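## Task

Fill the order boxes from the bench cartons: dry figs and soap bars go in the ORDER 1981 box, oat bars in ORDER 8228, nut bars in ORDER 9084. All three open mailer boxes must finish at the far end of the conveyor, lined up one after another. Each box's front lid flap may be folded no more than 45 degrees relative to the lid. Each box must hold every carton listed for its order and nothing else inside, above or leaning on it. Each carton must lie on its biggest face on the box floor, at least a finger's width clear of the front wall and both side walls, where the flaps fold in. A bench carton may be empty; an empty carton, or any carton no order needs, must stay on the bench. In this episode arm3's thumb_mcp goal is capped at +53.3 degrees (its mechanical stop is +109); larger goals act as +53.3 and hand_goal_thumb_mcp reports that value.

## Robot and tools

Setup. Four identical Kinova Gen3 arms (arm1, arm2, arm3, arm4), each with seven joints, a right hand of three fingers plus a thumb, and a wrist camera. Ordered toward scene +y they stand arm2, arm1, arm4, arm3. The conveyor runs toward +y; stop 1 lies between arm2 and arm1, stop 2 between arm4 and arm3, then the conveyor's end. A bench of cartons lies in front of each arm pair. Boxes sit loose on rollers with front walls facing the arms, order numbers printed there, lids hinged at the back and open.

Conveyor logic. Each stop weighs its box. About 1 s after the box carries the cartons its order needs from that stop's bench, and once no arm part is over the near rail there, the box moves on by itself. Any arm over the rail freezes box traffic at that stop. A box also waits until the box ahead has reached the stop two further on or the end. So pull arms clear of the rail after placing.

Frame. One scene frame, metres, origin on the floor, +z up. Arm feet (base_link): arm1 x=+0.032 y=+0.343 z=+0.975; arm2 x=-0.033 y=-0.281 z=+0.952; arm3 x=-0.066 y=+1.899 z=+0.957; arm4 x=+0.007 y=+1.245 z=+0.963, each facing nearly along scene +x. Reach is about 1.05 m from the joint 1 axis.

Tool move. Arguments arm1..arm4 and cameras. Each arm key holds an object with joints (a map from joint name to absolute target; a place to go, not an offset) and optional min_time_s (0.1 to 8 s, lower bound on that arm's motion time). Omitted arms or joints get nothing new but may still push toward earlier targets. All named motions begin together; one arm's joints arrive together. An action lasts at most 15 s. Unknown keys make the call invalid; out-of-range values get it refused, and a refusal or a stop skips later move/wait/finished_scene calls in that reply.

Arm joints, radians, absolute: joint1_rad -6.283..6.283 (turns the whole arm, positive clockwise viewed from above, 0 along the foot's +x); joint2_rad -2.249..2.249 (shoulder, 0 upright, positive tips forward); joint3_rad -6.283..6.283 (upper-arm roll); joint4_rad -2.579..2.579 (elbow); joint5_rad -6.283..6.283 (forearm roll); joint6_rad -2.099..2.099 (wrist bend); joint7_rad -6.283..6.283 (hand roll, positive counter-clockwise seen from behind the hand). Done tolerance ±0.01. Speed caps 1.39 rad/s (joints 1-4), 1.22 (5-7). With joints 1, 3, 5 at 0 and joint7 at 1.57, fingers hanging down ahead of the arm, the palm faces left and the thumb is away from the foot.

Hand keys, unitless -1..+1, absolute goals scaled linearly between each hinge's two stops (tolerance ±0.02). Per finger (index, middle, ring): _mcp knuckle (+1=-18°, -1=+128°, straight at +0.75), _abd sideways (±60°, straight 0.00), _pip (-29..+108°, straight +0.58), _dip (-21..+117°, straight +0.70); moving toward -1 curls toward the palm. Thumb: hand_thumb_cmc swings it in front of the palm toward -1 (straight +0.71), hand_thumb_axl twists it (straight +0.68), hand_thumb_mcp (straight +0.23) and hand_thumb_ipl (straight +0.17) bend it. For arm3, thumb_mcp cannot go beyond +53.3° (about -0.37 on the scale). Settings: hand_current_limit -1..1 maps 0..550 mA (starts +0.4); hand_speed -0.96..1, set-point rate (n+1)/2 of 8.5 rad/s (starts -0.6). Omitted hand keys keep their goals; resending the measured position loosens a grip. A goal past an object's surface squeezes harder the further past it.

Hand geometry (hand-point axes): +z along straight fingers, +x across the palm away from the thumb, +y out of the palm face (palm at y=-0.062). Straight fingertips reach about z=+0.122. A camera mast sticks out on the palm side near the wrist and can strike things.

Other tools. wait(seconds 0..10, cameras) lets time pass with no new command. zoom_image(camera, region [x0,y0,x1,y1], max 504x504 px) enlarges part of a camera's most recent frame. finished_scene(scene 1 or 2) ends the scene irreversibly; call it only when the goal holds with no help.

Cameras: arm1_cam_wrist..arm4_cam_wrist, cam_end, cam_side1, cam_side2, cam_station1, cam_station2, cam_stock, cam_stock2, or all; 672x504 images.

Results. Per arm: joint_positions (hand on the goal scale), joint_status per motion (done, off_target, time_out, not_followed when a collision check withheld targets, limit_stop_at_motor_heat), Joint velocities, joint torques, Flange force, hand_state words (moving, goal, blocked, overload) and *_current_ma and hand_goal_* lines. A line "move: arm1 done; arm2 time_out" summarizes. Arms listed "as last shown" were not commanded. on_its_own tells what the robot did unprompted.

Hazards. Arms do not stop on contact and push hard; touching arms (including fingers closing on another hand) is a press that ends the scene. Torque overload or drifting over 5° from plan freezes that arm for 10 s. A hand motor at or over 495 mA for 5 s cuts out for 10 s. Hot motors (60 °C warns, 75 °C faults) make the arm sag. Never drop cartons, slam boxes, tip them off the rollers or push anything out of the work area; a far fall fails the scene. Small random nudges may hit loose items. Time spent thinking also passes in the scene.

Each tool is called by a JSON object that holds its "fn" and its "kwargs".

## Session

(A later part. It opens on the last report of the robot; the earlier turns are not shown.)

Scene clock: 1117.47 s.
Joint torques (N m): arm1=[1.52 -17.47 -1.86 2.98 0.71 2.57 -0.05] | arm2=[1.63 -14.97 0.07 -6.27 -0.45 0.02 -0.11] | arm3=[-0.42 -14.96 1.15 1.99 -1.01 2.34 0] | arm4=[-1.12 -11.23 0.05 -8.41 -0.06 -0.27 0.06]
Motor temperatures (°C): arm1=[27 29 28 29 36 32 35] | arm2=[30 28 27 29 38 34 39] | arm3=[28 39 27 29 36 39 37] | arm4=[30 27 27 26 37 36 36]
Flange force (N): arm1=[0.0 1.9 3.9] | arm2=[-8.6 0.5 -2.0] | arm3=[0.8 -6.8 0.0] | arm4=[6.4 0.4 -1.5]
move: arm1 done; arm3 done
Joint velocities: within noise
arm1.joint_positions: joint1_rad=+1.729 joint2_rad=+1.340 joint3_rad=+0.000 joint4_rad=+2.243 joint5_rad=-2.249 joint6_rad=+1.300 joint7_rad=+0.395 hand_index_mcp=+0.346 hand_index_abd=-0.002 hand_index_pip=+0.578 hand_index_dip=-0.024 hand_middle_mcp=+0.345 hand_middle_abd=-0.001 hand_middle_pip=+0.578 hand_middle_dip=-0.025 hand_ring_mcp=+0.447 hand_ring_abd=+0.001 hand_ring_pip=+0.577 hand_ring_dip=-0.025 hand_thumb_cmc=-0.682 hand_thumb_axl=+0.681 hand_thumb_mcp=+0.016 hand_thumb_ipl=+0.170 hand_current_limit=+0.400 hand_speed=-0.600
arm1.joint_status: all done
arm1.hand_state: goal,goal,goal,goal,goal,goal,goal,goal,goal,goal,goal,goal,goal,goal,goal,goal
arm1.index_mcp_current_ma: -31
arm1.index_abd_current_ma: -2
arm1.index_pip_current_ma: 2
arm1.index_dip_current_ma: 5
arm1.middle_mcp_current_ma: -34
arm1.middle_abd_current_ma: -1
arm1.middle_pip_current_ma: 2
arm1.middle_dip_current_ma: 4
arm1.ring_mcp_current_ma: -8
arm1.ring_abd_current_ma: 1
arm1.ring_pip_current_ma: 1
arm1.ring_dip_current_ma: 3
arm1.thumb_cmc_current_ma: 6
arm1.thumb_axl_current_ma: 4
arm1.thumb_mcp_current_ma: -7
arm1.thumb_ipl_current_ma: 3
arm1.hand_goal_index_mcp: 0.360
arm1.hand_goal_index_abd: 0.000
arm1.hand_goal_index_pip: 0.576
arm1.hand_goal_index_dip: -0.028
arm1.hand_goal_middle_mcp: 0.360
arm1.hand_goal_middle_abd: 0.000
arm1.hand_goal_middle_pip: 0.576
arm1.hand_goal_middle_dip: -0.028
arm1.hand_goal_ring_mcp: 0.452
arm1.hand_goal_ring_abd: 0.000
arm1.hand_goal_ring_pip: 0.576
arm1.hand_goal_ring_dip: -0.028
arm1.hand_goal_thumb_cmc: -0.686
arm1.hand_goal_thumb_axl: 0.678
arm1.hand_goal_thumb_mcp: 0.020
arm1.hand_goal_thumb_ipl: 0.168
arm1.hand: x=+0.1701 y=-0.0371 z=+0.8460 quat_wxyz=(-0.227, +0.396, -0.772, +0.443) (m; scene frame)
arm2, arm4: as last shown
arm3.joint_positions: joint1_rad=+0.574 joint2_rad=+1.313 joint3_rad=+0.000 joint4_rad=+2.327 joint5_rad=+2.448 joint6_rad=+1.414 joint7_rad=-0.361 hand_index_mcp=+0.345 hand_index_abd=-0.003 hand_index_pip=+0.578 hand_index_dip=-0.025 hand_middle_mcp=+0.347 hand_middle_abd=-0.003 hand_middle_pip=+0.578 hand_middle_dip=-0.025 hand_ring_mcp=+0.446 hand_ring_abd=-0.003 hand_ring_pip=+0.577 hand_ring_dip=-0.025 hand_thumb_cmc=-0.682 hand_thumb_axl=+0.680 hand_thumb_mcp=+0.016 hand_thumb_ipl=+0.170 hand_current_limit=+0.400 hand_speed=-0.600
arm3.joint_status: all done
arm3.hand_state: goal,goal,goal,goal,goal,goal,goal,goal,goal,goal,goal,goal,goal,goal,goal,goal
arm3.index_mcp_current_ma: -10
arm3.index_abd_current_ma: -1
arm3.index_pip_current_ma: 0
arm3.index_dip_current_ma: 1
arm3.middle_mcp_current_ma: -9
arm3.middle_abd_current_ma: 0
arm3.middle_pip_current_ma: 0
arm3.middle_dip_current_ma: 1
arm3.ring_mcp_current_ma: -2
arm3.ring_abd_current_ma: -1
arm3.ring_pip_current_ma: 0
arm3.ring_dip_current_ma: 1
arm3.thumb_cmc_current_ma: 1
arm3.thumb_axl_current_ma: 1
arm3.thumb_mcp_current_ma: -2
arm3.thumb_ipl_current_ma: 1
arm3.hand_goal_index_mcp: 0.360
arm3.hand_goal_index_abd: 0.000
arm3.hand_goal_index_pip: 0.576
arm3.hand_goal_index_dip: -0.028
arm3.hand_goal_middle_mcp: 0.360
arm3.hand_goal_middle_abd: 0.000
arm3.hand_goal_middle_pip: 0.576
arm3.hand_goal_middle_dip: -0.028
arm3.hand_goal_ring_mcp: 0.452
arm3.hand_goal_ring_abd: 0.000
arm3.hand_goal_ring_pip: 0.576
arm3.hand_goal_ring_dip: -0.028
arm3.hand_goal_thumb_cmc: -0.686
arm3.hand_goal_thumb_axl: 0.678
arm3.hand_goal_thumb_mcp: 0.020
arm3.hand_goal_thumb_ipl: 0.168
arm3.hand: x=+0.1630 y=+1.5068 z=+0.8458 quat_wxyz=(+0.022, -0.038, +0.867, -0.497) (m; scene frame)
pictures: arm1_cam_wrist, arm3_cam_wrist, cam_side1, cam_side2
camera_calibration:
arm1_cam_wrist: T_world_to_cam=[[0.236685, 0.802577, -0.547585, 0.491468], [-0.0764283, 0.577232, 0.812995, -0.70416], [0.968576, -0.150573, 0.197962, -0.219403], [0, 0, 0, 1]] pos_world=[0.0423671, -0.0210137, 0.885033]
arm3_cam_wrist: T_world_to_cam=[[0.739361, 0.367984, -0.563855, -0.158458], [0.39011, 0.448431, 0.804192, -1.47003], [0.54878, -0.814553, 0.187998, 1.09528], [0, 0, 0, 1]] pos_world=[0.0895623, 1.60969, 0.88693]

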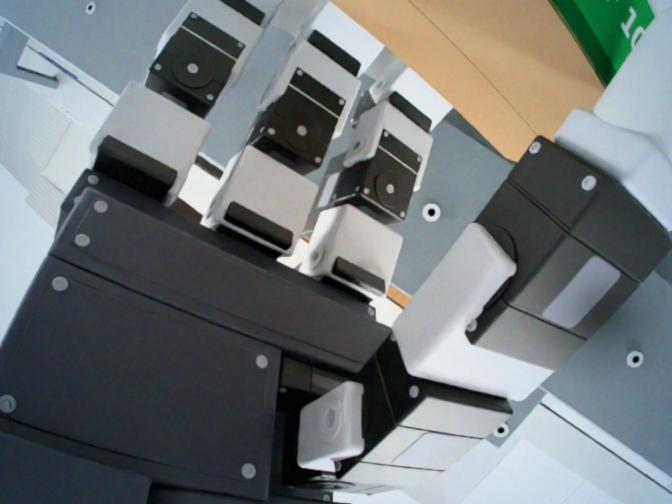

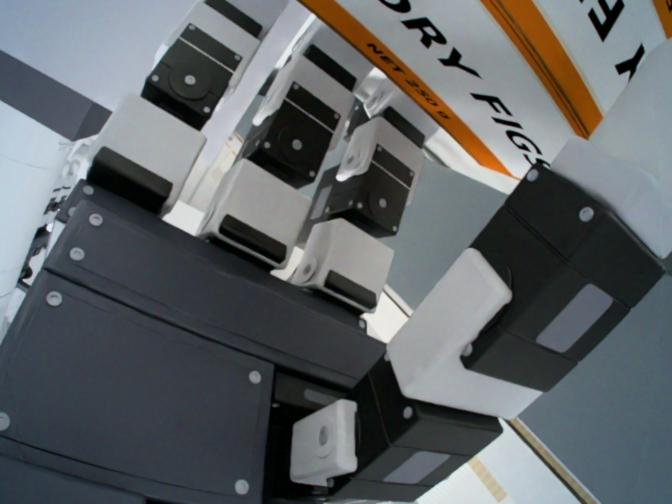

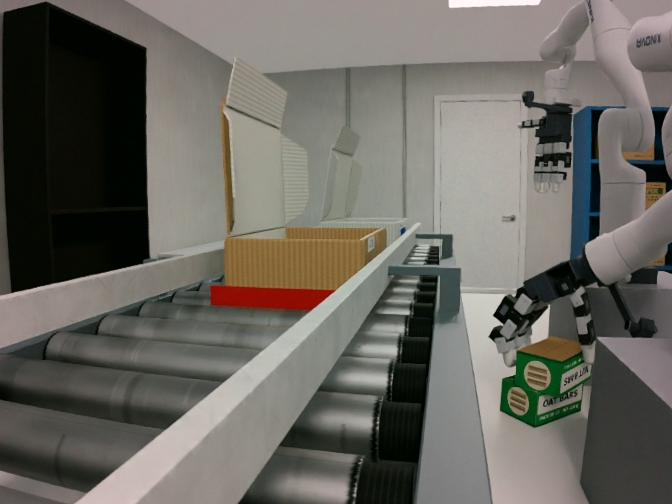

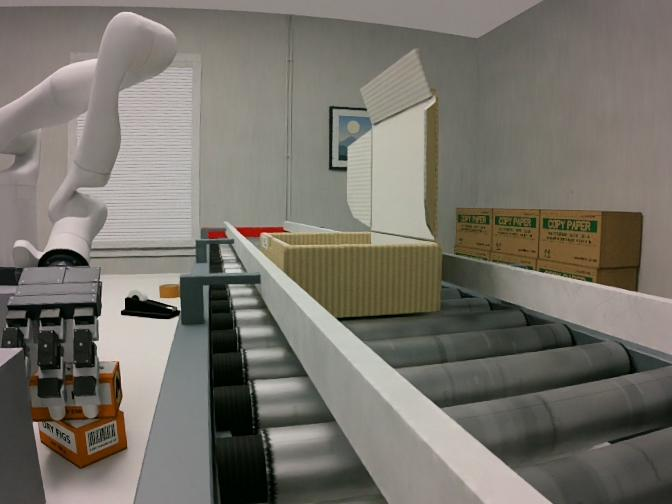

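{"fn": "move", "kwargs": {"arm3": {"joints": {"hand_index_mcp": 0.1, "hand_middle_mcp": 0.1, "hand_thumb_mcp": -0.22, "hand_current_limit": 0.6}}, "arm1": {"joints": {"hand_index_mcp": 0.1, "hand_middle_mcp": 0.1, "hand_thumb_mcp": -0.22, "hand_current_limit": 0.6}}}}

{"fn": "move", "kwargs": {"arm3": {"joints": {"joint1_rad": 0.5616, "joint2_rad": 1.149, "joint4_rad": 2.442, "joint5_rad": 2.4026, "joint6_rad": 1.363, "joint7_rad": -0.3447}, "min_time_s": 3}, "arm1": {"joints": {"joint1_rad": 1.7918, "joint2_rad": 1.1928, "joint4_rad": 2.3428, "joint5_rad": -2.1522, "joint6_rad": 1.2392, "joint7_rad": 0.3794}, "min_time_s": 3}, "cameras": ["cam_station2", "cam_side1", "cam_side2", "cam_stock2", "cam_stock"]}}

{"fn": "zoom_image", "kwargs": {"camera": "cam_side1", "region": [480, 210, 650, 440]}}

{"fn": "zoom_image", "kwargs": {"camera": "cam_side2", "region": [0, 220, 170, 480]}}

Scene clock: 1136.20 s.
Joint torques (N m): arm1=[1.81 -15.66 -0.32 3.36 0.14 1.2 0.06] | arm2=[1.62 -14.86 -0.06 -6.33 -0.43 -0.04 -0.15] | arm3=[-0.9 -12.54 -0.26 2.67 -0.36 0.83 0.14] | arm4=[-1.08 -11.26 0.07 -8.38 -0.05 -0.29 0]
Motor temperatures (°C): arm1=[27 29 28 29 36 32 35] | arm2=[30 28 27 29 38 34 39] | arm3=[28 39 27 29 36 39 37] | arm4=[30 27 27 26 37 36 36]
Flange force (N): arm1=[0.2 -2.0 3.2] | arm2=[-8.2 0.4 -2.1] | arm3=[1.3 -11.3 -1.0] | arm4=[6.3 0.2 -1.6]
move: arm1 off_target; arm3 off_target
Joint velocities: within noise
arm1.joint_positions: joint1_rad=+1.729 joint2_rad=+1.340 joint3_rad=+0.000 joint4_rad=+2.243 joint5_rad=-2.249 joint6_rad=+1.301 joint7_rad=+0.395 hand_index_mcp=+0.211 hand_index_abd=+0.001 hand_index_pip=+0.600 hand_index_dip=-0.022 hand_middle_mcp=+0.195 hand_middle_abd=+0.000 hand_middle_pip=+0.598 hand_middle_dip=-0.024 hand_ring_mcp=+0.447 hand_ring_abd=+0.001 hand_ring_pip=+0.577 hand_ring_dip=-0.025 hand_thumb_cmc=-0.684 hand_thumb_axl=+0.680 hand_thumb_mcp=-0.069 hand_thumb_ipl=+0.187 hand_current_limit=+0.600 hand_speed=-0.600
arm1.joint_status: hand_index_mcp off_target (ended at +0.211, target +0.100); hand_middle_mcp off_target (ended at +0.195, target +0.100); hand_thumb_mcp off_target (ended at -0.069, target -0.220); the others done
arm1.hand_state: blocked,goal,blocked,goal,blocked,goal,blocked,goal,goal,goal,goal,goal,goal,goal,blocked,goal
arm1.index_mcp_current_ma: 439
arm1.index_abd_current_ma: 1
arm1.index_pip_current_ma: 57
arm1.index_dip_current_ma: 9
arm1.middle_mcp_current_ma: 361
arm1.middle_abd_current_ma: 0
arm1.middle_pip_current_ma: 51
arm1.middle_dip_current_ma: 6
arm1.ring_mcp_current_ma: -8
arm1.ring_abd_current_ma: 1
arm1.ring_pip_current_ma: 0
arm1.ring_dip_current_ma: 3
arm1.thumb_cmc_current_ma: 2
arm1.thumb_axl_current_ma: 2
arm1.thumb_mcp_current_ma: 440
arm1.thumb_ipl_current_ma: 60
arm1.hand_goal_index_mcp: 0.100
arm1.hand_goal_index_abd: 0.000
arm1.hand_goal_index_pip: 0.576
arm1.hand_goal_index_dip: -0.028
arm1.hand_goal_middle_mcp: 0.100
arm1.hand_goal_middle_abd: 0.000
arm1.hand_goal_middle_pip: 0.576
arm1.hand_goal_middle_dip: -0.028
arm1.hand_goal_ring_mcp: 0.452
arm1.hand_goal_ring_abd: 0.000
arm1.hand_goal_ring_pip: 0.576
arm1.hand_goal_ring_dip: -0.028
arm1.hand_goal_thumb_cmc: -0.686
arm1.hand_goal_thumb_axl: 0.678
arm1.hand_goal_thumb_mcp: -0.220
arm1.hand_goal_thumb_ipl: 0.168
arm1.hand: x=+0.1701 y=-0.0371 z=+0.8461 quat_wxyz=(-0.227, +0.396, -0.772, +0.443) (m; scene frame)
arm2, arm4: as last shown
arm3.joint_positions: joint1_rad=+0.574 joint2_rad=+1.313 joint3_rad=+0.000 joint4_rad=+2.327 joint5_rad=+2.448 joint6_rad=+1.414 joint7_rad=-0.361 hand_index_mcp=+0.221 hand_index_abd=-0.002 hand_index_pip=+0.600 hand_index_dip=-0.023 hand_middle_mcp=+0.205 hand_middle_abd=-0.002 hand_middle_pip=+0.603 hand_middle_dip=-0.023 hand_ring_mcp=+0.446 hand_ring_abd=-0.003 hand_ring_pip=+0.577 hand_ring_dip=-0.025 hand_thumb_cmc=-0.682 hand_thumb_axl=+0.680 hand_thumb_mcp=-0.088 hand_thumb_ipl=+0.192 hand_current_limit=+0.600 hand_speed=-0.600
arm3.joint_status: hand_index_mcp off_target (ended at +0.221, target +0.100); hand_middle_mcp off_target (ended at +0.205, target +0.100); hand_thumb_mcp off_target (ended at -0.088, target -0.220); the others done
arm3.hand_state: blocked,goal,blocked,goal,blocked,goal,blocked,goal,goal,goal,goal,goal,goal,goal,blocked,blocked
arm3.index_mcp_current_ma: 336
arm3.index_abd_current_ma: 0
arm3.index_pip_current_ma: 21
arm3.index_dip_current_ma: 2
arm3.middle_mcp_current_ma: 264
arm3.middle_abd_current_ma: 0
arm3.middle_pip_current_ma: 26
arm3.middle_dip_current_ma: 1
arm3.ring_mcp_current_ma: -2
arm3.ring_abd_current_ma: -1
arm3.ring_pip_current_ma: 0
arm3.ring_dip_current_ma: 1
arm3.thumb_cmc_current_ma: 1
arm3.thumb_axl_current_ma: 1
arm3.thumb_mcp_current_ma: 440
arm3.thumb_ipl_current_ma: 34
arm3.hand_goal_index_mcp: 0.100
arm3.hand_goal_index_abd: 0.000
arm3.hand_goal_index_pip: 0.576
arm3.hand_goal_index_dip: -0.028
arm3.hand_goal_middle_mcp: 0.100
arm3.hand_goal_middle_abd: 0.000
arm3.hand_goal_middle_pip: 0.576
arm3.hand_goal_middle_dip: -0.028
arm3.hand_goal_ring_mcp: 0.452
arm3.hand_goal_ring_abd: 0.000
arm3.hand_goal_ring_pip: 0.576
arm3.hand_goal_ring_dip: -0.028
arm3.hand_goal_thumb_cmc: -0.686
arm3.hand_goal_thumb_axl: 0.678
arm3.hand_goal_thumb_mcp: -0.220
arm3.hand_goal_thumb_ipl: 0.168
arm3.hand: x=+0.1630 y=+1.5068 z=+0.8459 quat_wxyz=(+0.022, -0.038, +0.867, -0.497) (m; scene frame)
pictures: none

Scene clock: 1139.50 s.
Joint torques (N m): arm1=[1.5 -17.61 -2.28 3.02 0.81 3.04 -0.1] | arm2=[1.56 -14.92 0.07 -6.28 -0.41 0.01 -0.18] | arm3=[-0.41 -15.4 1.54 1.69 -1.09 2.79 0.04] | arm4=[-1.08 -11.26 0.09 -8.39 -0.06 -0.29 0.02]
Motor temperatures (°C): arm1=[27 29 28 29 36 32 35] | arm2=[30 28 27 29 38 34 39] | arm3=[28 39 27 29 36 39 37] | arm4=[30 27 27 26 37 36 36]
Flange force (N): arm1=[0.4 4.0 5.3] | arm2=[-8.3 0.2 -2.0] | arm3=[1.1 -4.0 0.9] | arm4=[6.3 0.3 -1.6]
move: arm1 done; arm3 done
Joint velocities: within noise
arm1.joint_positions: joint1_rad=+1.792 joint2_rad=+1.193 joint3_rad=+0.000 joint4_rad=+2.343 joint5_rad=-2.152 joint6_rad=+1.239 joint7_rad=+0.379 hand_index_mcp=+0.179 hand_index_abd=+0.000 hand_index_pip=+0.604 hand_index_dip=-0.005 hand_middle_mcp=+0.170 hand_middle_abd=+0.000 hand_middle_pip=+0.603 hand_middle_dip=-0.013 hand_ring_mcp=+0.447 hand_ring_abd=+0.001 hand_ring_pip=+0.577 hand_ring_dip=-0.025 hand_thumb_cmc=-0.684 hand_thumb_axl=+0.680 hand_thumb_mcp=-0.070 hand_thumb_ipl=+0.192 hand_current_limit=+0.600 hand_speed=-0.600
arm1.joint_status: all done
arm1.hand_state: blocked,goal,blocked,blocked,blocked,goal,blocked,goal,goal,goal,goal,goal,goal,goal,blocked,blocked
arm1.index_mcp_current_ma: 281
arm1.index_abd_current_ma: 0
arm1.index_pip_current_ma: 70
arm1.index_dip_current_ma: 55
arm1.middle_mcp_current_ma: 242
arm1.middle_abd_current_ma: 0
arm1.middle_pip_current_ma: 66
arm1.middle_dip_current_ma: 32
arm1.ring_mcp_current_ma: -8
arm1.ring_abd_current_ma: 1
arm1.ring_pip_current_ma: 0
arm1.ring_dip_current_ma: 3
arm1.thumb_cmc_current_ma: 2
arm1.thumb_axl_current_ma: 2
arm1.thumb_mcp_current_ma: 440
arm1.thumb_ipl_current_ma: 82
arm1.hand_goal_index_mcp: 0.100
arm1.hand_goal_index_abd: 0.000
arm1.hand_goal_index_pip: 0.576
arm1.hand_goal_index_dip: -0.028
arm1.hand_goal_middle_mcp: 0.100
arm1.hand_goal_middle_abd: 0.000
arm1.hand_goal_middle_pip: 0.576
arm1.hand_goal_middle_dip: -0.028
arm1.hand_goal_ring_mcp: 0.452
arm1.hand_goal_ring_abd: 0.000
arm1.hand_goal_ring_pip: 0.576
arm1.hand_goal_ring_dip: -0.028
arm1.hand_goal_thumb_cmc: -0.686
arm1.hand_goal_thumb_axl: 0.678
arm1.hand_goal_thumb_mcp: -0.220
arm1.hand_goal_thumb_ipl: 0.168
arm1.on_its_own: hand_index_mcp moved -0.033 toward your old target +0.100; hand_middle_mcp moved -0.026 toward your old target +0.100
arm1.hand: x=+0.1582 y=-0.0213 z=+0.8991 quat_wxyz=(-0.235, +0.411, -0.764, +0.439) (m; scene frame)
arm2, arm4: as last shown
arm3.joint_positions: joint1_rad=+0.562 joint2_rad=+1.149 joint3_rad=+0.000 joint4_rad=+2.442 joint5_rad=+2.403 joint6_rad=+1.363 joint7_rad=-0.345 hand_index_mcp=+0.202 hand_index_abd=+0.002 hand_index_pip=+0.607 hand_index_dip=-0.007 hand_middle_mcp=+0.178 hand_middle_abd=-0.001 hand_middle_pip=+0.609 hand_middle_dip=-0.010 hand_ring_mcp=+0.446 hand_ring_abd=-0.003 hand_ring_pip=+0.577 hand_ring_dip=-0.025 hand_thumb_cmc=-0.682 hand_thumb_axl=+0.680 hand_thumb_mcp=-0.090 hand_thumb_ipl=+0.197 hand_current_limit=+0.600 hand_speed=-0.600
arm3.joint_status: all done
arm3.hand_state: blocked,goal,blocked,blocked,blocked,goal,blocked,goal,goal,goal,goal,goal,goal,goal,blocked,blocked
arm3.index_mcp_current_ma: 254
arm3.index_abd_current_ma: 0
arm3.index_pip_current_ma: 32
arm3.index_dip_current_ma: 17
arm3.middle_mcp_current_ma: 161
arm3.middle_abd_current_ma: 0
arm3.middle_pip_current_ma: 35
arm3.middle_dip_current_ma: 13
arm3.ring_mcp_current_ma: -2
arm3.ring_abd_current_ma: -1
arm3.ring_pip_current_ma: 0
arm3.ring_dip_current_ma: 1
arm3.thumb_cmc_current_ma: 1
arm3.thumb_axl_current_ma: 0
arm3.thumb_mcp_current_ma: 440
arm3.thumb_ipl_current_ma: 46
arm3.hand_goal_index_mcp: 0.100
arm3.hand_goal_index_abd: 0.000
arm3.hand_goal_index_pip: 0.576
arm3.hand_goal_index_dip: -0.028
arm3.hand_goal_middle_mcp: 0.100
arm3.hand_goal_middle_abd: 0.000
arm3.hand_goal_middle_pip: 0.576
arm3.hand_goal_middle_dip: -0.028
arm3.hand_goal_ring_mcp: 0.452
arm3.hand_goal_ring_abd: 0.000
arm3.hand_goal_ring_pip: 0.576
arm3.hand_goal_ring_dip: -0.028
arm3.hand_goal_thumb_cmc: -0.686
arm3.hand_goal_thumb_axl: 0.678
arm3.hand_goal_thumb_mcp: -0.220
arm3.hand_goal_thumb_ipl: 0.168
arm3.on_its_own: hand_middle_mcp moved -0.027 toward your old target +0.100
arm3.hand: x=+0.1504 y=+1.5130 z=+0.9038 quat_wxyz=(+0.013, -0.023, +0.867, -0.497) (m; scene frame)
pictures: cam_side1, cam_side2, cam_station2, cam_stock, cam_stock2

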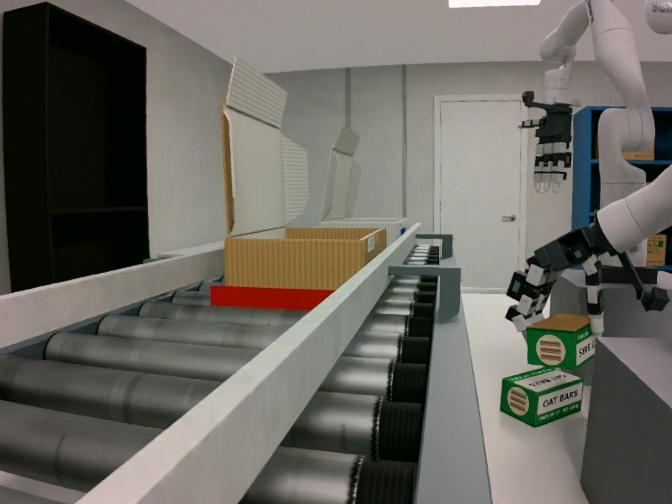

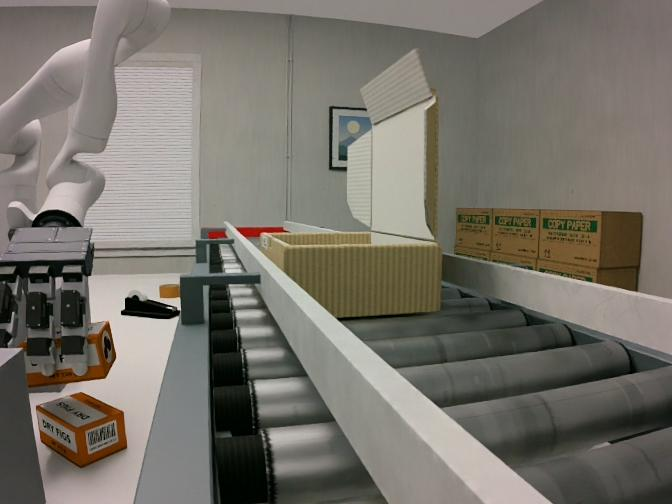

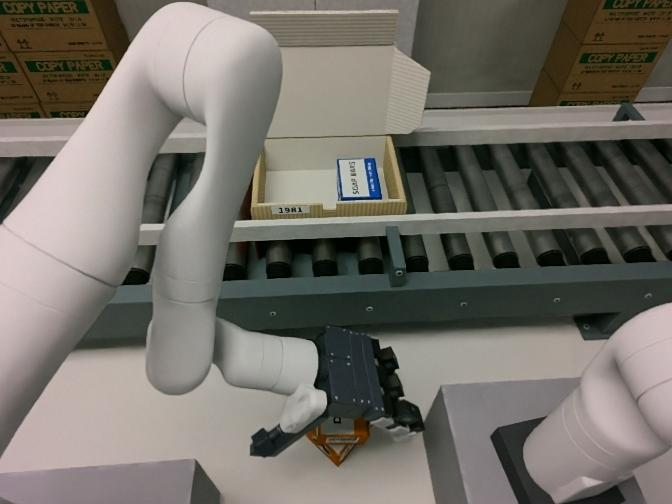

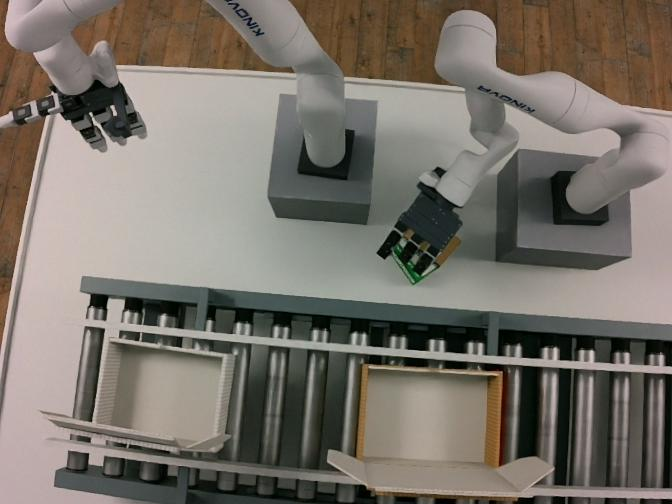

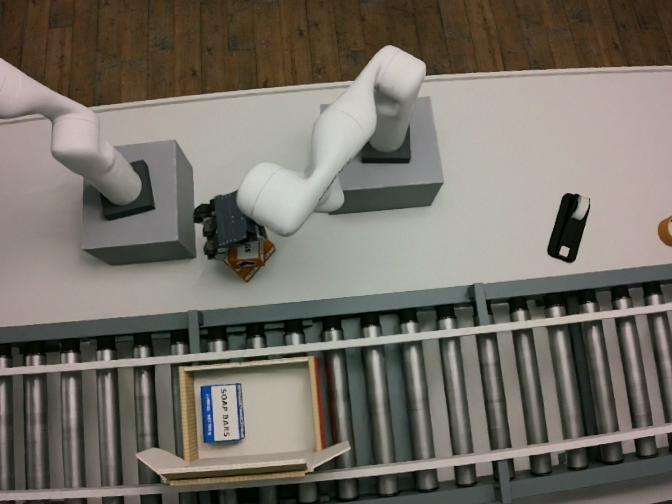

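Scaled by 2.191.

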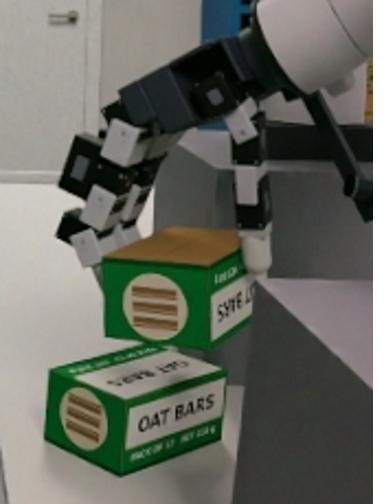

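Scaled by 1.938.

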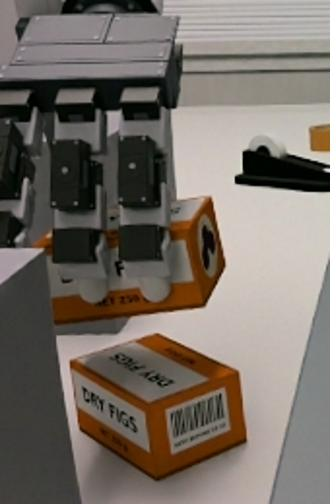

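{"fn": "move", "kwargs": {"arm3": {"joints": {"joint1_rad": 0.4217, "joint2_rad": 0.2967, "joint4_rad": 2.3562, "joint5_rad": 1.8406, "joint6_rad": 0.8347, "joint7_rad": 0.5498}, "min_time_s": 3}, "arm1": {"joints": {"joint1_rad": 1.7457, "joint2_rad": 0.3543, "joint4_rad": 2.423, "joint5_rad": -1.8463, "joint6_rad": 0.9061, "joint7_rad": -0.4077}, "min_time_s": 3}, "cameras": ["cam_station1", "cam_station2", "cam_side1", "cam_side2"]}}

Scene clock: 1289.80 s.
Joint torques (N m): arm1=[1.49 -12.68 -0.93 -4 -1.14 3.04 -0.09] | arm2=[1.58 -14.87 0.01 -6.15 -0.48 -0.01 -0.19] | arm3=[-0.5 -10.87 -0.08 -6.39 1.11 2.54 0.01] | arm4=[-1.11 -11.26 0.04 -8.4 -0.05 -0.29 0.03]
Motor temperatures (°C): arm1=[27 30 28 29 36 32 35] | arm2=[30 28 27 29 38 34 39] | arm3=[28 40 27 29 36 39 36] | arm4=[30 28 27 26 37 35 36]
Flange force (N): arm1=[1.4 1.5 6.0] | arm2=[-8.7 0.1 -2.4] | arm3=[3.8 -0.9 -0.4] | arm4=[6.3 0.3 -1.6]
move: arm1 done; arm3 done
Joint velocities: within noise
arm1.joint_positions: joint1_rad=+1.746 joint2_rad=+0.354 joint3_rad=+0.000 joint4_rad=+2.423 joint5_rad=-1.846 joint6_rad=+0.906 joint7_rad=-0.408 hand_index_mcp=+0.178 hand_index_abd=+0.000 hand_index_pip=+0.604 hand_index_dip=-0.005 hand_middle_mcp=+0.170 hand_middle_abd=+0.000 hand_middle_pip=+0.603 hand_middle_dip=-0.013 hand_ring_mcp=+0.447 hand_ring_abd=+0.001 hand_ring_pip=+0.577 hand_ring_dip=-0.025 hand_thumb_cmc=-0.684 hand_thumb_axl=+0.680 hand_thumb_mcp=-0.070 hand_thumb_ipl=+0.192 hand_current_limit=+0.600 hand_speed=-0.600
arm1.joint_status: all done
arm1.hand_state: blocked,goal,blocked,blocked,blocked,goal,blocked,goal,goal,goal,goal,goal,goal,goal,blocked,blocked
arm1.index_mcp_current_ma: 280
arm1.index_abd_current_ma: 0
arm1.index_pip_current_ma: 70
arm1.index_dip_current_ma: 55
arm1.middle_mcp_current_ma: 242
arm1.middle_abd_current_ma: 0
arm1.middle_pip_current_ma: 66
arm1.middle_dip_current_ma: 32
arm1.ring_mcp_current_ma: -8
arm1.ring_abd_current_ma: 1
arm1.ring_pip_current_ma: 0
arm1.ring_dip_current_ma: 3
arm1.thumb_cmc_current_ma: 2
arm1.thumb_axl_current_ma: 2
arm1.thumb_mcp_current_ma: 440
arm1.thumb_ipl_current_ma: 82
arm1.hand_goal_index_mcp: 0.100
arm1.hand_goal_index_abd: 0.000
arm1.hand_goal_index_pip: 0.576
arm1.hand_goal_index_dip: -0.028
arm1.hand_goal_middle_mcp: 0.100
arm1.hand_goal_middle_abd: 0.000
arm1.hand_goal_middle_pip: 0.576
arm1.hand_goal_middle_dip: -0.028
arm1.hand_goal_ring_mcp: 0.452
arm1.hand_goal_ring_abd: 0.000
arm1.hand_goal_ring_pip: 0.576
arm1.hand_goal_ring_dip: -0.028
arm1.hand_goal_thumb_cmc: -0.686
arm1.hand_goal_thumb_axl: 0.678
arm1.hand_goal_thumb_mcp: -0.220
arm1.hand_goal_thumb_ipl: 0.168
arm1.hand: x=+0.1689 y=-0.0195 z=+1.1347 quat_wxyz=(-0.227, +0.396, -0.772, +0.443) (m; scene frame)
arm2, arm4: as last shown
arm3.joint_positions: joint1_rad=+0.422 joint2_rad=+0.297 joint3_rad=+0.000 joint4_rad=+2.356 joint5_rad=+1.841 joint6_rad=+0.835 joint7_rad=+0.550 hand_index_mcp=+0.202 hand_index_abd=+0.002 hand_index_pip=+0.607 hand_index_dip=-0.007 hand_middle_mcp=+0.177 hand_middle_abd=-0.001 hand_middle_pip=+0.609 hand_middle_dip=-0.010 hand_ring_mcp=+0.446 hand_ring_abd=-0.003 hand_ring_pip=+0.577 hand_ring_dip=-0.025 hand_thumb_cmc=-0.682 hand_thumb_axl=+0.680 hand_thumb_mcp=-0.090 hand_thumb_ipl=+0.197 hand_current_limit=+0.600 hand_speed=-0.600
arm3.joint_status: all done
arm3.hand_state: blocked,goal,blocked,blocked,blocked,goal,blocked,goal,goal,goal,goal,goal,goal,goal,blocked,blocked
arm3.index_mcp_current_ma: 252
arm3.index_abd_current_ma: 0
arm3.index_pip_current_ma: 32
arm3.index_dip_current_ma: 17
arm3.middle_mcp_current_ma: 159
arm3.middle_abd_current_ma: 0
arm3.middle_pip_current_ma: 35
arm3.middle_dip_current_ma: 13
arm3.ring_mcp_current_ma: -2
arm3.ring_abd_current_ma: -1
arm3.ring_pip_current_ma: 0
arm3.ring_dip_current_ma: 1
arm3.thumb_cmc_current_ma: 1
arm3.thumb_axl_current_ma: 0
arm3.thumb_mcp_current_ma: 440
arm3.thumb_ipl_current_ma: 47
arm3.hand_goal_index_mcp: 0.100
arm3.hand_goal_index_abd: 0.000
arm3.hand_goal_index_pip: 0.576
arm3.hand_goal_index_dip: -0.028
arm3.hand_goal_middle_mcp: 0.100
arm3.hand_goal_middle_abd: 0.000
arm3.hand_goal_middle_pip: 0.576
arm3.hand_goal_middle_dip: -0.028
arm3.hand_goal_ring_mcp: 0.452
arm3.hand_goal_ring_abd: 0.000
arm3.hand_goal_ring_pip: 0.576
arm3.hand_goal_ring_dip: -0.028
arm3.hand_goal_thumb_cmc: -0.686
arm3.hand_goal_thumb_axl: 0.678
arm3.hand_goal_thumb_mcp: -0.220
arm3.hand_goal_thumb_ipl: 0.168
arm3.hand: x=+0.2003 y=+1.5283 z=+1.1398 quat_wxyz=(+0.022, -0.038, +0.867, -0.497) (m; scene frame)
pictures: cam_side1, cam_side2, cam_station1, cam_station2

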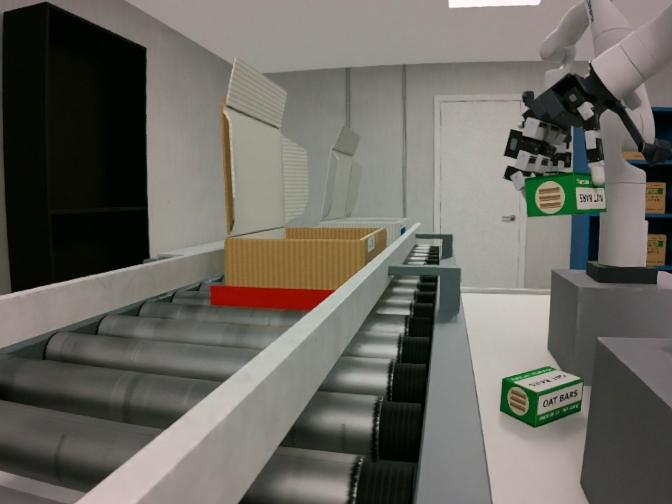

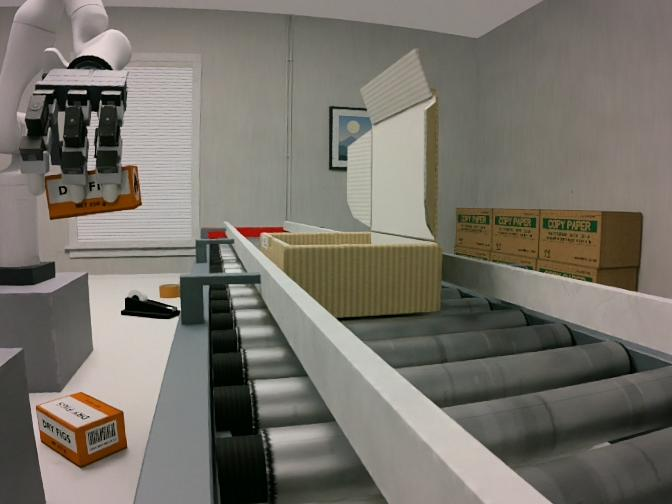

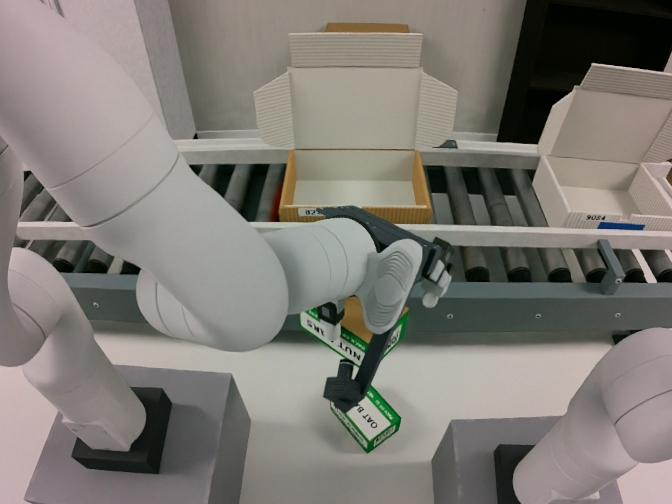

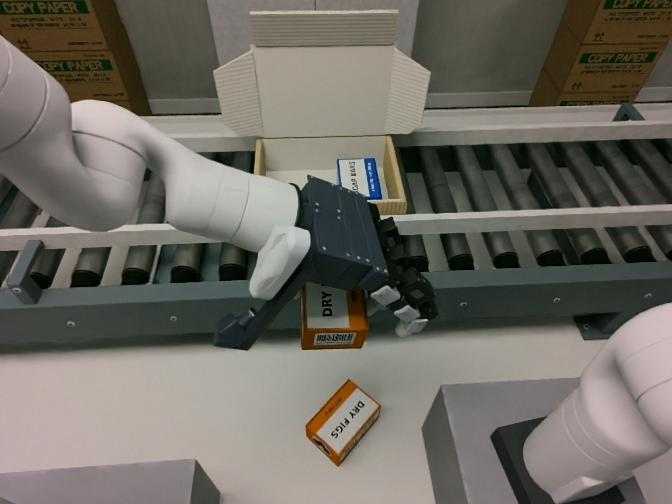

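{"fn": "move", "kwargs": {"arm3": {"joints": {"joint1_rad": 0.0686, "joint2_rad": 0.8964, "joint4_rad": 1.1277, "joint5_rad": 1.1439, "joint6_rad": 1.2202, "joint7_rad": 1.2374}, "min_time_s": 4}, "arm1": {"joints": {"joint1_rad": -0.2063, "joint2_rad": 0.3264, "joint4_rad": 2.4871, "joint5_rad": -5.135, "joint6_rad": 1.1589, "joint7_rad": 0.3464}, "min_time_s": 5}, "cameras": ["cam_station1", "cam_station2", "cam_side1", "cam_side2", "cam_stock2", "arm3_cam_wrist", "cam_end"]}}

Scene clock: 1307.03 s.
Joint torques (N m): arm1=[1.4 -9.65 0.66 -1.54 0.68 3.11 -0.1] | arm2=[1.67 -14.84 0.05 -6.26 -0.42 -0.02 -0.13] | arm3=[-0.65 -23.12 1.7 -9.15 2.59 1.05 -0.02] | arm4=[-1.11 -11.25 0.04 -8.37 -0.03 -0.28 0]
Motor temperatures (°C): arm1=[27 30 28 29 36 32 35] | arm2=[30 28 27 29 38 34 39] | arm3=[28 40 27 29 36 39 36] | arm4=[30 28 27 26 37 35 36]
Flange force (N): arm1=[-2.2 5.9 0.9] | arm2=[-8.4 0.6 -2.2] | arm3=[6.6 0.7 0.2] | arm4=[6.3 0.2 -1.6]
move: arm1 done; arm3 done
Joint velocities: within noise
arm1.joint_positions: joint1_rad=-0.206 joint2_rad=+0.326 joint3_rad=+0.000 joint4_rad=+2.487 joint5_rad=-5.135 joint6_rad=+1.159 joint7_rad=+0.346 hand_index_mcp=+0.174 hand_index_abd=+0.000 hand_index_pip=+0.604 hand_index_dip=-0.005 hand_middle_mcp=+0.167 hand_middle_abd=+0.000 hand_middle_pip=+0.603 hand_middle_dip=-0.012 hand_ring_mcp=+0.446 hand_ring_abd=+0.001 hand_ring_pip=+0.577 hand_ring_dip=-0.025 hand_thumb_cmc=-0.688 hand_thumb_axl=+0.678 hand_thumb_mcp=-0.070 hand_thumb_ipl=+0.196 hand_current_limit=+0.600 hand_speed=-0.600
arm1.joint_status: all done
arm1.hand_state: blocked,goal,blocked,blocked,blocked,goal,blocked,goal,goal,goal,goal,goal,goal,goal,blocked,blocked
arm1.index_mcp_current_ma: 258
arm1.index_abd_current_ma: 0
arm1.index_pip_current_ma: 70
arm1.index_dip_current_ma: 56
arm1.middle_mcp_current_ma: 231
arm1.middle_abd_current_ma: 0
arm1.middle_pip_current_ma: 66
arm1.middle_dip_current_ma: 33
arm1.ring_mcp_current_ma: -10
arm1.ring_abd_current_ma: 1
arm1.ring_pip_current_ma: 0
arm1.ring_dip_current_ma: 3
arm1.thumb_cmc_current_ma: -3
arm1.thumb_axl_current_ma: 0
arm1.thumb_mcp_current_ma: 440
arm1.thumb_ipl_current_ma: 99
arm1.hand_goal_index_mcp: 0.100
arm1.hand_goal_index_abd: 0.000
arm1.hand_goal_index_pip: 0.576
arm1.hand_goal_index_dip: -0.028
arm1.hand_goal_middle_mcp: 0.100
arm1.hand_goal_middle_abd: 0.000
arm1.hand_goal_middle_pip: 0.576
arm1.hand_goal_middle_dip: -0.028
arm1.hand_goal_ring_mcp: 0.452
arm1.hand_goal_ring_abd: 0.000
arm1.hand_goal_ring_pip: 0.576
arm1.hand_goal_ring_dip: -0.028
arm1.hand_goal_thumb_cmc: -0.686
arm1.hand_goal_thumb_axl: 0.678
arm1.hand_goal_thumb_mcp: -0.220
arm1.hand_goal_thumb_ipl: 0.168
arm1.hand: x=+0.2897 y=+0.1620 z=+1.1347 quat_wxyz=(+0.002, +0.001, -0.867, +0.499) (m; scene frame)
arm2, arm4: as last shown
arm3.joint_positions: joint1_rad=+0.069 joint2_rad=+0.896 joint3_rad=+0.000 joint4_rad=+1.128 joint5_rad=+1.144 joint6_rad=+1.220 joint7_rad=+1.237 hand_index_mcp=+0.201 hand_index_abd=+0.002 hand_index_pip=+0.607 hand_index_dip=-0.007 hand_middle_mcp=+0.177 hand_middle_abd=-0.001 hand_middle_pip=+0.609 hand_middle_dip=-0.010 hand_ring_mcp=+0.446 hand_ring_abd=-0.003 hand_ring_pip=+0.577 hand_ring_dip=-0.025 hand_thumb_cmc=-0.682 hand_thumb_axl=+0.680 hand_thumb_mcp=-0.090 hand_thumb_ipl=+0.198 hand_current_limit=+0.600 hand_speed=-0.600
arm3.joint_status: all done
arm3.hand_state: blocked,goal,blocked,blocked,blocked,goal,blocked,goal,goal,goal,goal,goal,goal,goal,blocked,blocked
arm3.index_mcp_current_ma: 248
arm3.index_abd_current_ma: 0
arm3.index_pip_current_ma: 32
arm3.index_dip_current_ma: 17
arm3.middle_mcp_current_ma: 157
arm3.middle_abd_current_ma: 0
arm3.middle_pip_current_ma: 35
arm3.middle_dip_current_ma: 13
arm3.ring_mcp_current_ma: -2
arm3.ring_abd_current_ma: -1
arm3.ring_pip_current_ma: 0
arm3.ring_dip_current_ma: 1
arm3.thumb_cmc_current_ma: 1
arm3.thumb_axl_current_ma: 0
arm3.thumb_mcp_current_ma: 440
arm3.thumb_ipl_current_ma: 50
arm3.hand_goal_index_mcp: 0.100
arm3.hand_goal_index_abd: 0.000
arm3.hand_goal_index_pip: 0.576
arm3.hand_goal_index_dip: -0.028
arm3.hand_goal_middle_mcp: 0.100
arm3.hand_goal_middle_abd: 0.000
arm3.hand_goal_middle_pip: 0.576
arm3.hand_goal_middle_dip: -0.028
arm3.hand_goal_ring_mcp: 0.452
arm3.hand_goal_ring_abd: 0.000
arm3.hand_goal_ring_pip: 0.576
arm3.hand_goal_ring_dip: -0.028
arm3.hand_goal_thumb_cmc: -0.686
arm3.hand_goal_thumb_axl: 0.678
arm3.hand_goal_thumb_mcp: -0.220
arm3.hand_goal_thumb_ipl: 0.168
arm3.hand: x=+0.5570 y=+1.5581 z=+1.1400 quat_wxyz=(+0.000, -0.001, +0.868, -0.497) (m; scene frame)
pictures: arm3_cam_wrist, cam_end, cam_side1, cam_side2, cam_station1, cam_station2, cam_stock2
camera_calibration:
arm3_cam_wrist: T_world_to_cam=[[0.768312, 0.302066, -0.564316, -0.215621], [0.42812, 0.412885, 0.80389, -1.84875], [0.475826, -0.859234, 0.187903, 0.975926], [0, 0, 0, 1]] pos_world=[0.492779, 1.667, 1.18113]

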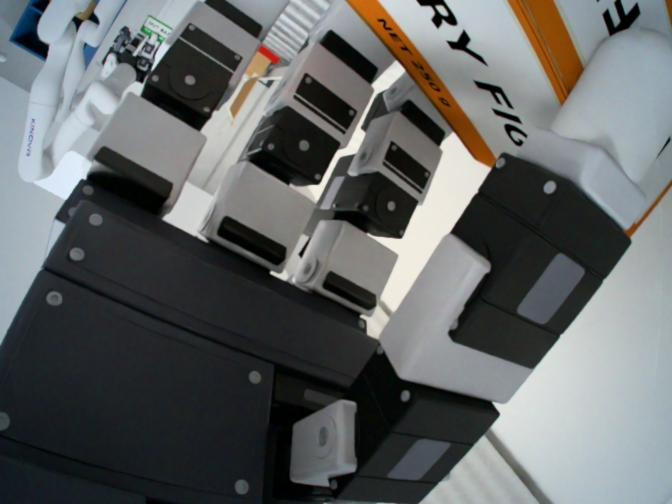

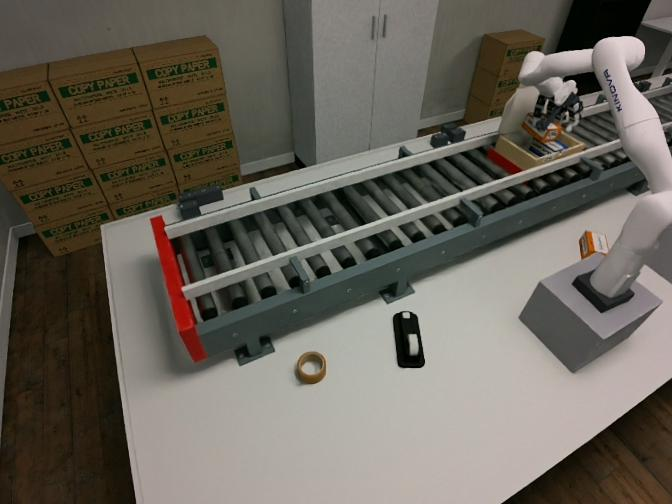

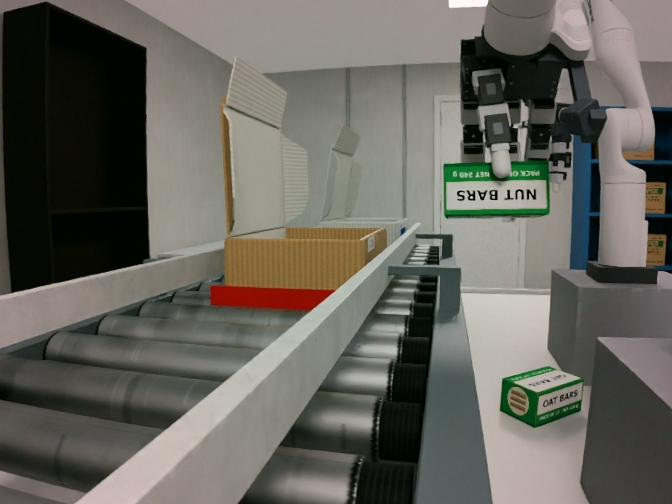

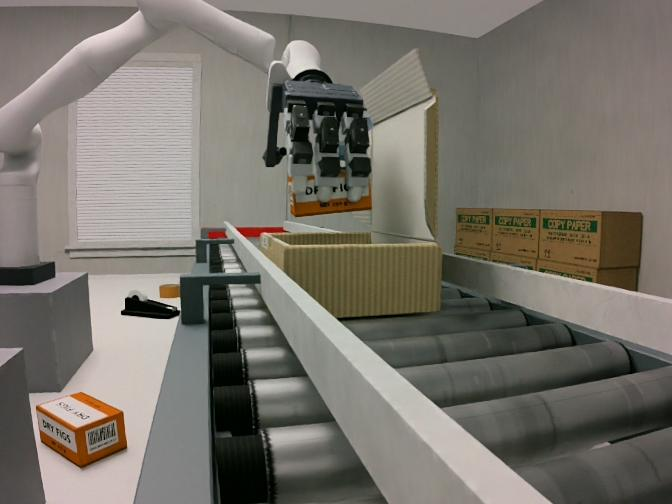

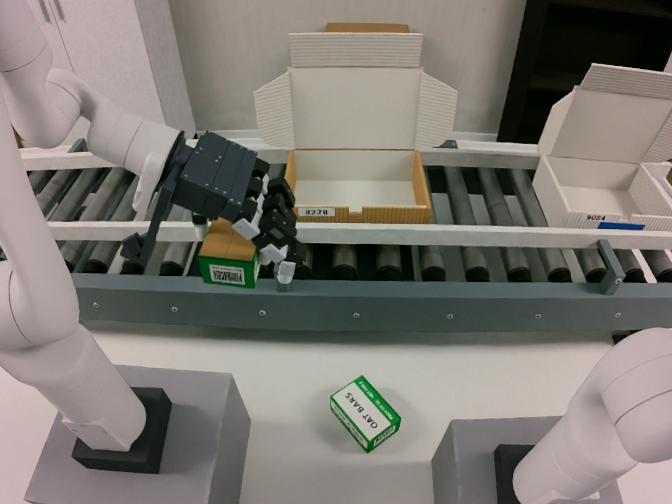

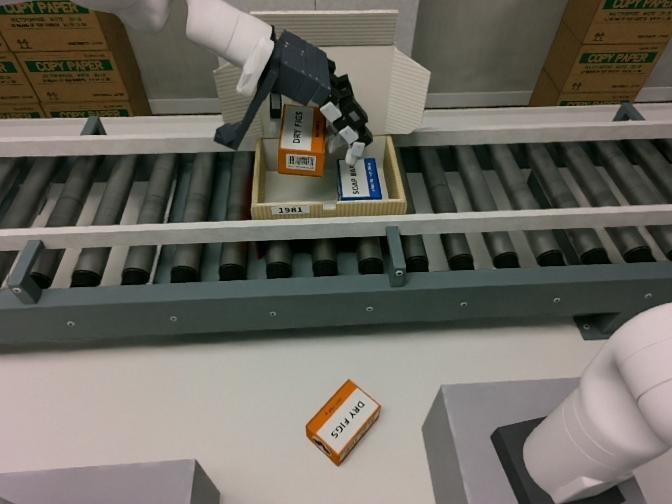

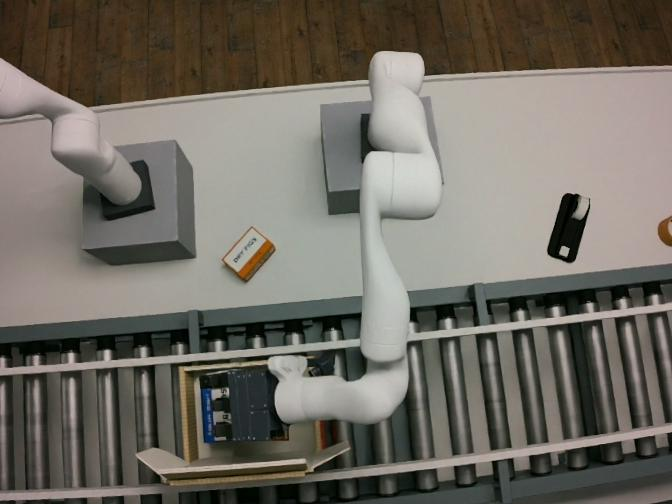

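{"fn": "move", "kwargs": {"arm3": {"joints": {"joint2_rad": 1.0024, "joint4_rad": 1.1839, "joint5_rad": 1.2041, "joint6_rad": 1.1573, "joint7_rad": 1.0763}, "min_time_s": 2}, "cameras": ["cam_station2", "cam_side2", "cam_stock2", "arm3_cam_wrist", "cam_end"]}}

{"fn": "zoom_image", "kwargs": {"camera": "cam_station2", "region": [230, 60, 430, 230]}}

{"fn": "zoom_image", "kwargs": {"camera": "cam_end", "region": [470, 50, 640, 200]}}

{"fn": "zoom_image", "kwargs": {"camera": "cam_stock2", "region": [120, 330, 380, 504]}}

Scene clock: 1326.27 s.
Joint torques (N m): arm1=[1.38 -9.63 0.67 -1.5 0.66 3.12 -0.14] | arm2=[1.63 -14.85 0.06 -6.16 -0.4 0 -0.17] | arm3=[-0.63 -23.79 1.87 -8.37 2.35 1.49 0] | arm4=[-1.06 -11.24 0.06 -8.38 -0.07 -0.26 0.02]
Motor temperatures (°C): arm1=[27 29 28 29 36 32 35] | arm2=[30 28 27 29 38 34 39] | arm3=[28 40 27 29 36 39 36] | arm4=[30 28 27 26 37 35 36]
Flange force (N): arm1=[-2.5 5.7 0.8] | arm2=[-8.6 0.3 -2.4] | arm3=[5.8 0.1 0.0] | arm4=[6.3 0.4 -1.6]
move: arm3 done
Joint velocities: within noise
arm1, arm2, arm4: as last shown
arm3.joint_positions: joint1_rad=+0.069 joint2_rad=+1.002 joint3_rad=+0.000 joint4_rad=+1.184 joint5_rad=+1.204 joint6_rad=+1.157 joint7_rad=+1.076 hand_index_mcp=+0.201 hand_index_abd=+0.002 hand_index_pip=+0.607 hand_index_dip=-0.007 hand_middle_mcp=+0.177 hand_middle_abd=-0.001 hand_middle_pip=+0.609 hand_middle_dip=-0.010 hand_ring_mcp=+0.446 hand_ring_abd=-0.003 hand_ring_pip=+0.577 hand_ring_dip=-0.025 hand_thumb_cmc=-0.683 hand_thumb_axl=+0.680 hand_thumb_mcp=-0.090 hand_thumb_ipl=+0.198 hand_current_limit=+0.600 hand_speed=-0.600
arm3.joint_status: all done
arm3.hand_state: blocked,goal,blocked,blocked,blocked,goal,blocked,goal,goal,goal,goal,goal,goal,goal,blocked,blocked
arm3.index_mcp_current_ma: 248
arm3.index_abd_current_ma: 0
arm3.index_pip_current_ma: 32
arm3.index_dip_current_ma: 17
arm3.middle_mcp_current_ma: 157
arm3.middle_abd_current_ma: 0
arm3.middle_pip_current_ma: 35
arm3.middle_dip_current_ma: 13
arm3.ring_mcp_current_ma: -2
arm3.ring_abd_current_ma: -1
arm3.ring_pip_current_ma: 0
arm3.ring_dip_current_ma: 1
arm3.thumb_cmc_current_ma: 1
arm3.thumb_axl_current_ma: 0
arm3.thumb_mcp_current_ma: 440
arm3.thumb_ipl_current_ma: 50
arm3.hand_goal_index_mcp: 0.100
arm3.hand_goal_index_abd: 0.000
arm3.hand_goal_index_pip: 0.576
arm3.hand_goal_index_dip: -0.028
arm3.hand_goal_middle_mcp: 0.100
arm3.hand_goal_middle_abd: 0.000
arm3.hand_goal_middle_pip: 0.576
arm3.hand_goal_middle_dip: -0.028
arm3.hand_goal_ring_mcp: 0.452
arm3.hand_goal_ring_abd: 0.000
arm3.hand_goal_ring_pip: 0.576
arm3.hand_goal_ring_dip: -0.028
arm3.hand_goal_thumb_cmc: -0.686
arm3.hand_goal_thumb_axl: 0.678
arm3.hand_goal_thumb_mcp: -0.220
arm3.hand_goal_thumb_ipl: 0.168
arm3.hand: x=+0.5570 y=+1.5586 z=+1.0599 quat_wxyz=(+0.000, -0.001, +0.868, -0.497) (m; scene frame)
pictures: arm3_cam_wrist, cam_end, cam_side2, cam_station2, cam_stock2
camera_calibration:
arm3_cam_wrist: T_world_to_cam=[[0.768243, 0.302102, -0.564391, -0.260917], [0.428157, 0.412945, 0.803839, -1.78462], [0.475904, -0.859192, 0.187895, 0.991307], [0, 0, 0, 1]] pos_world=[0.49278, 1.6675, 1.10103]

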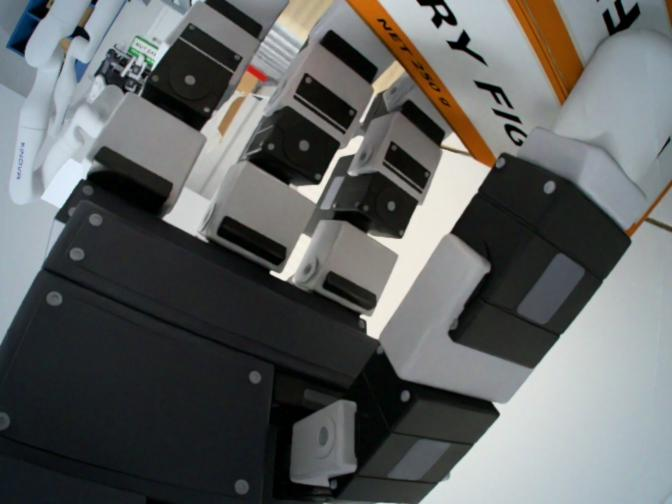

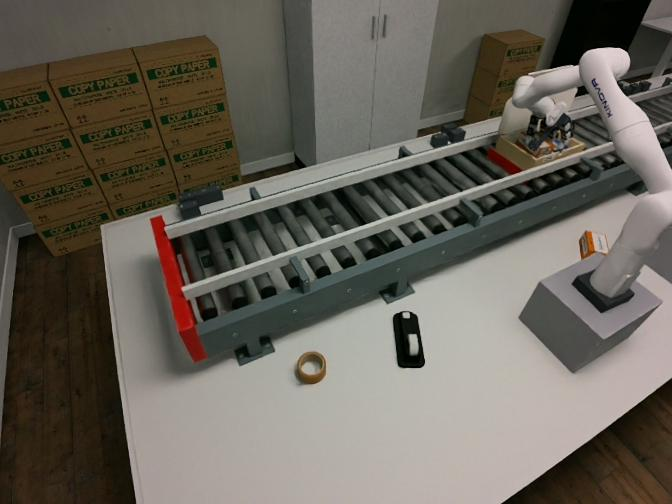

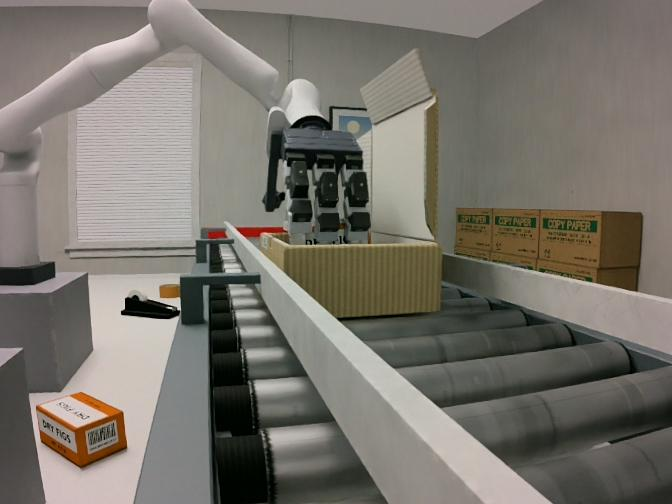

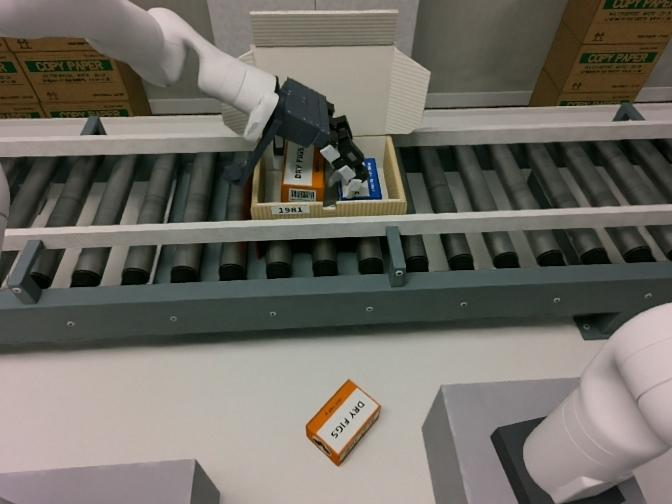

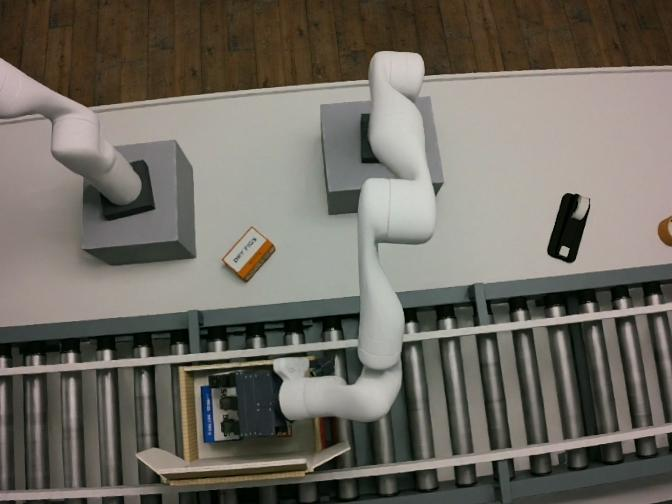

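Scaled by 2.520.

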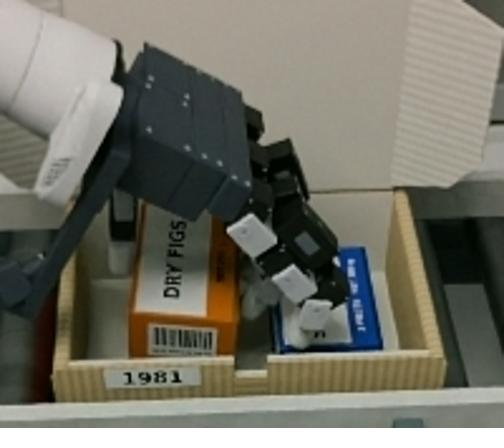

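Scaled by 2.965.

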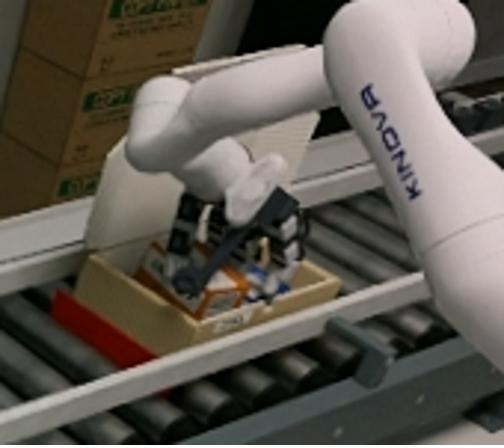

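Scaled by 1.938.

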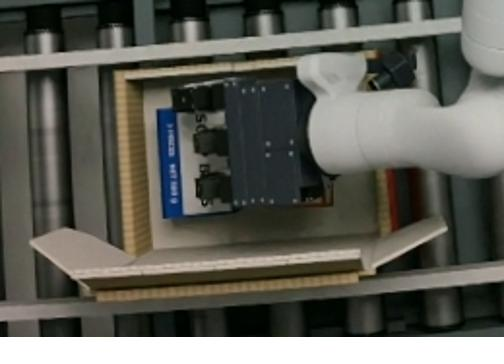

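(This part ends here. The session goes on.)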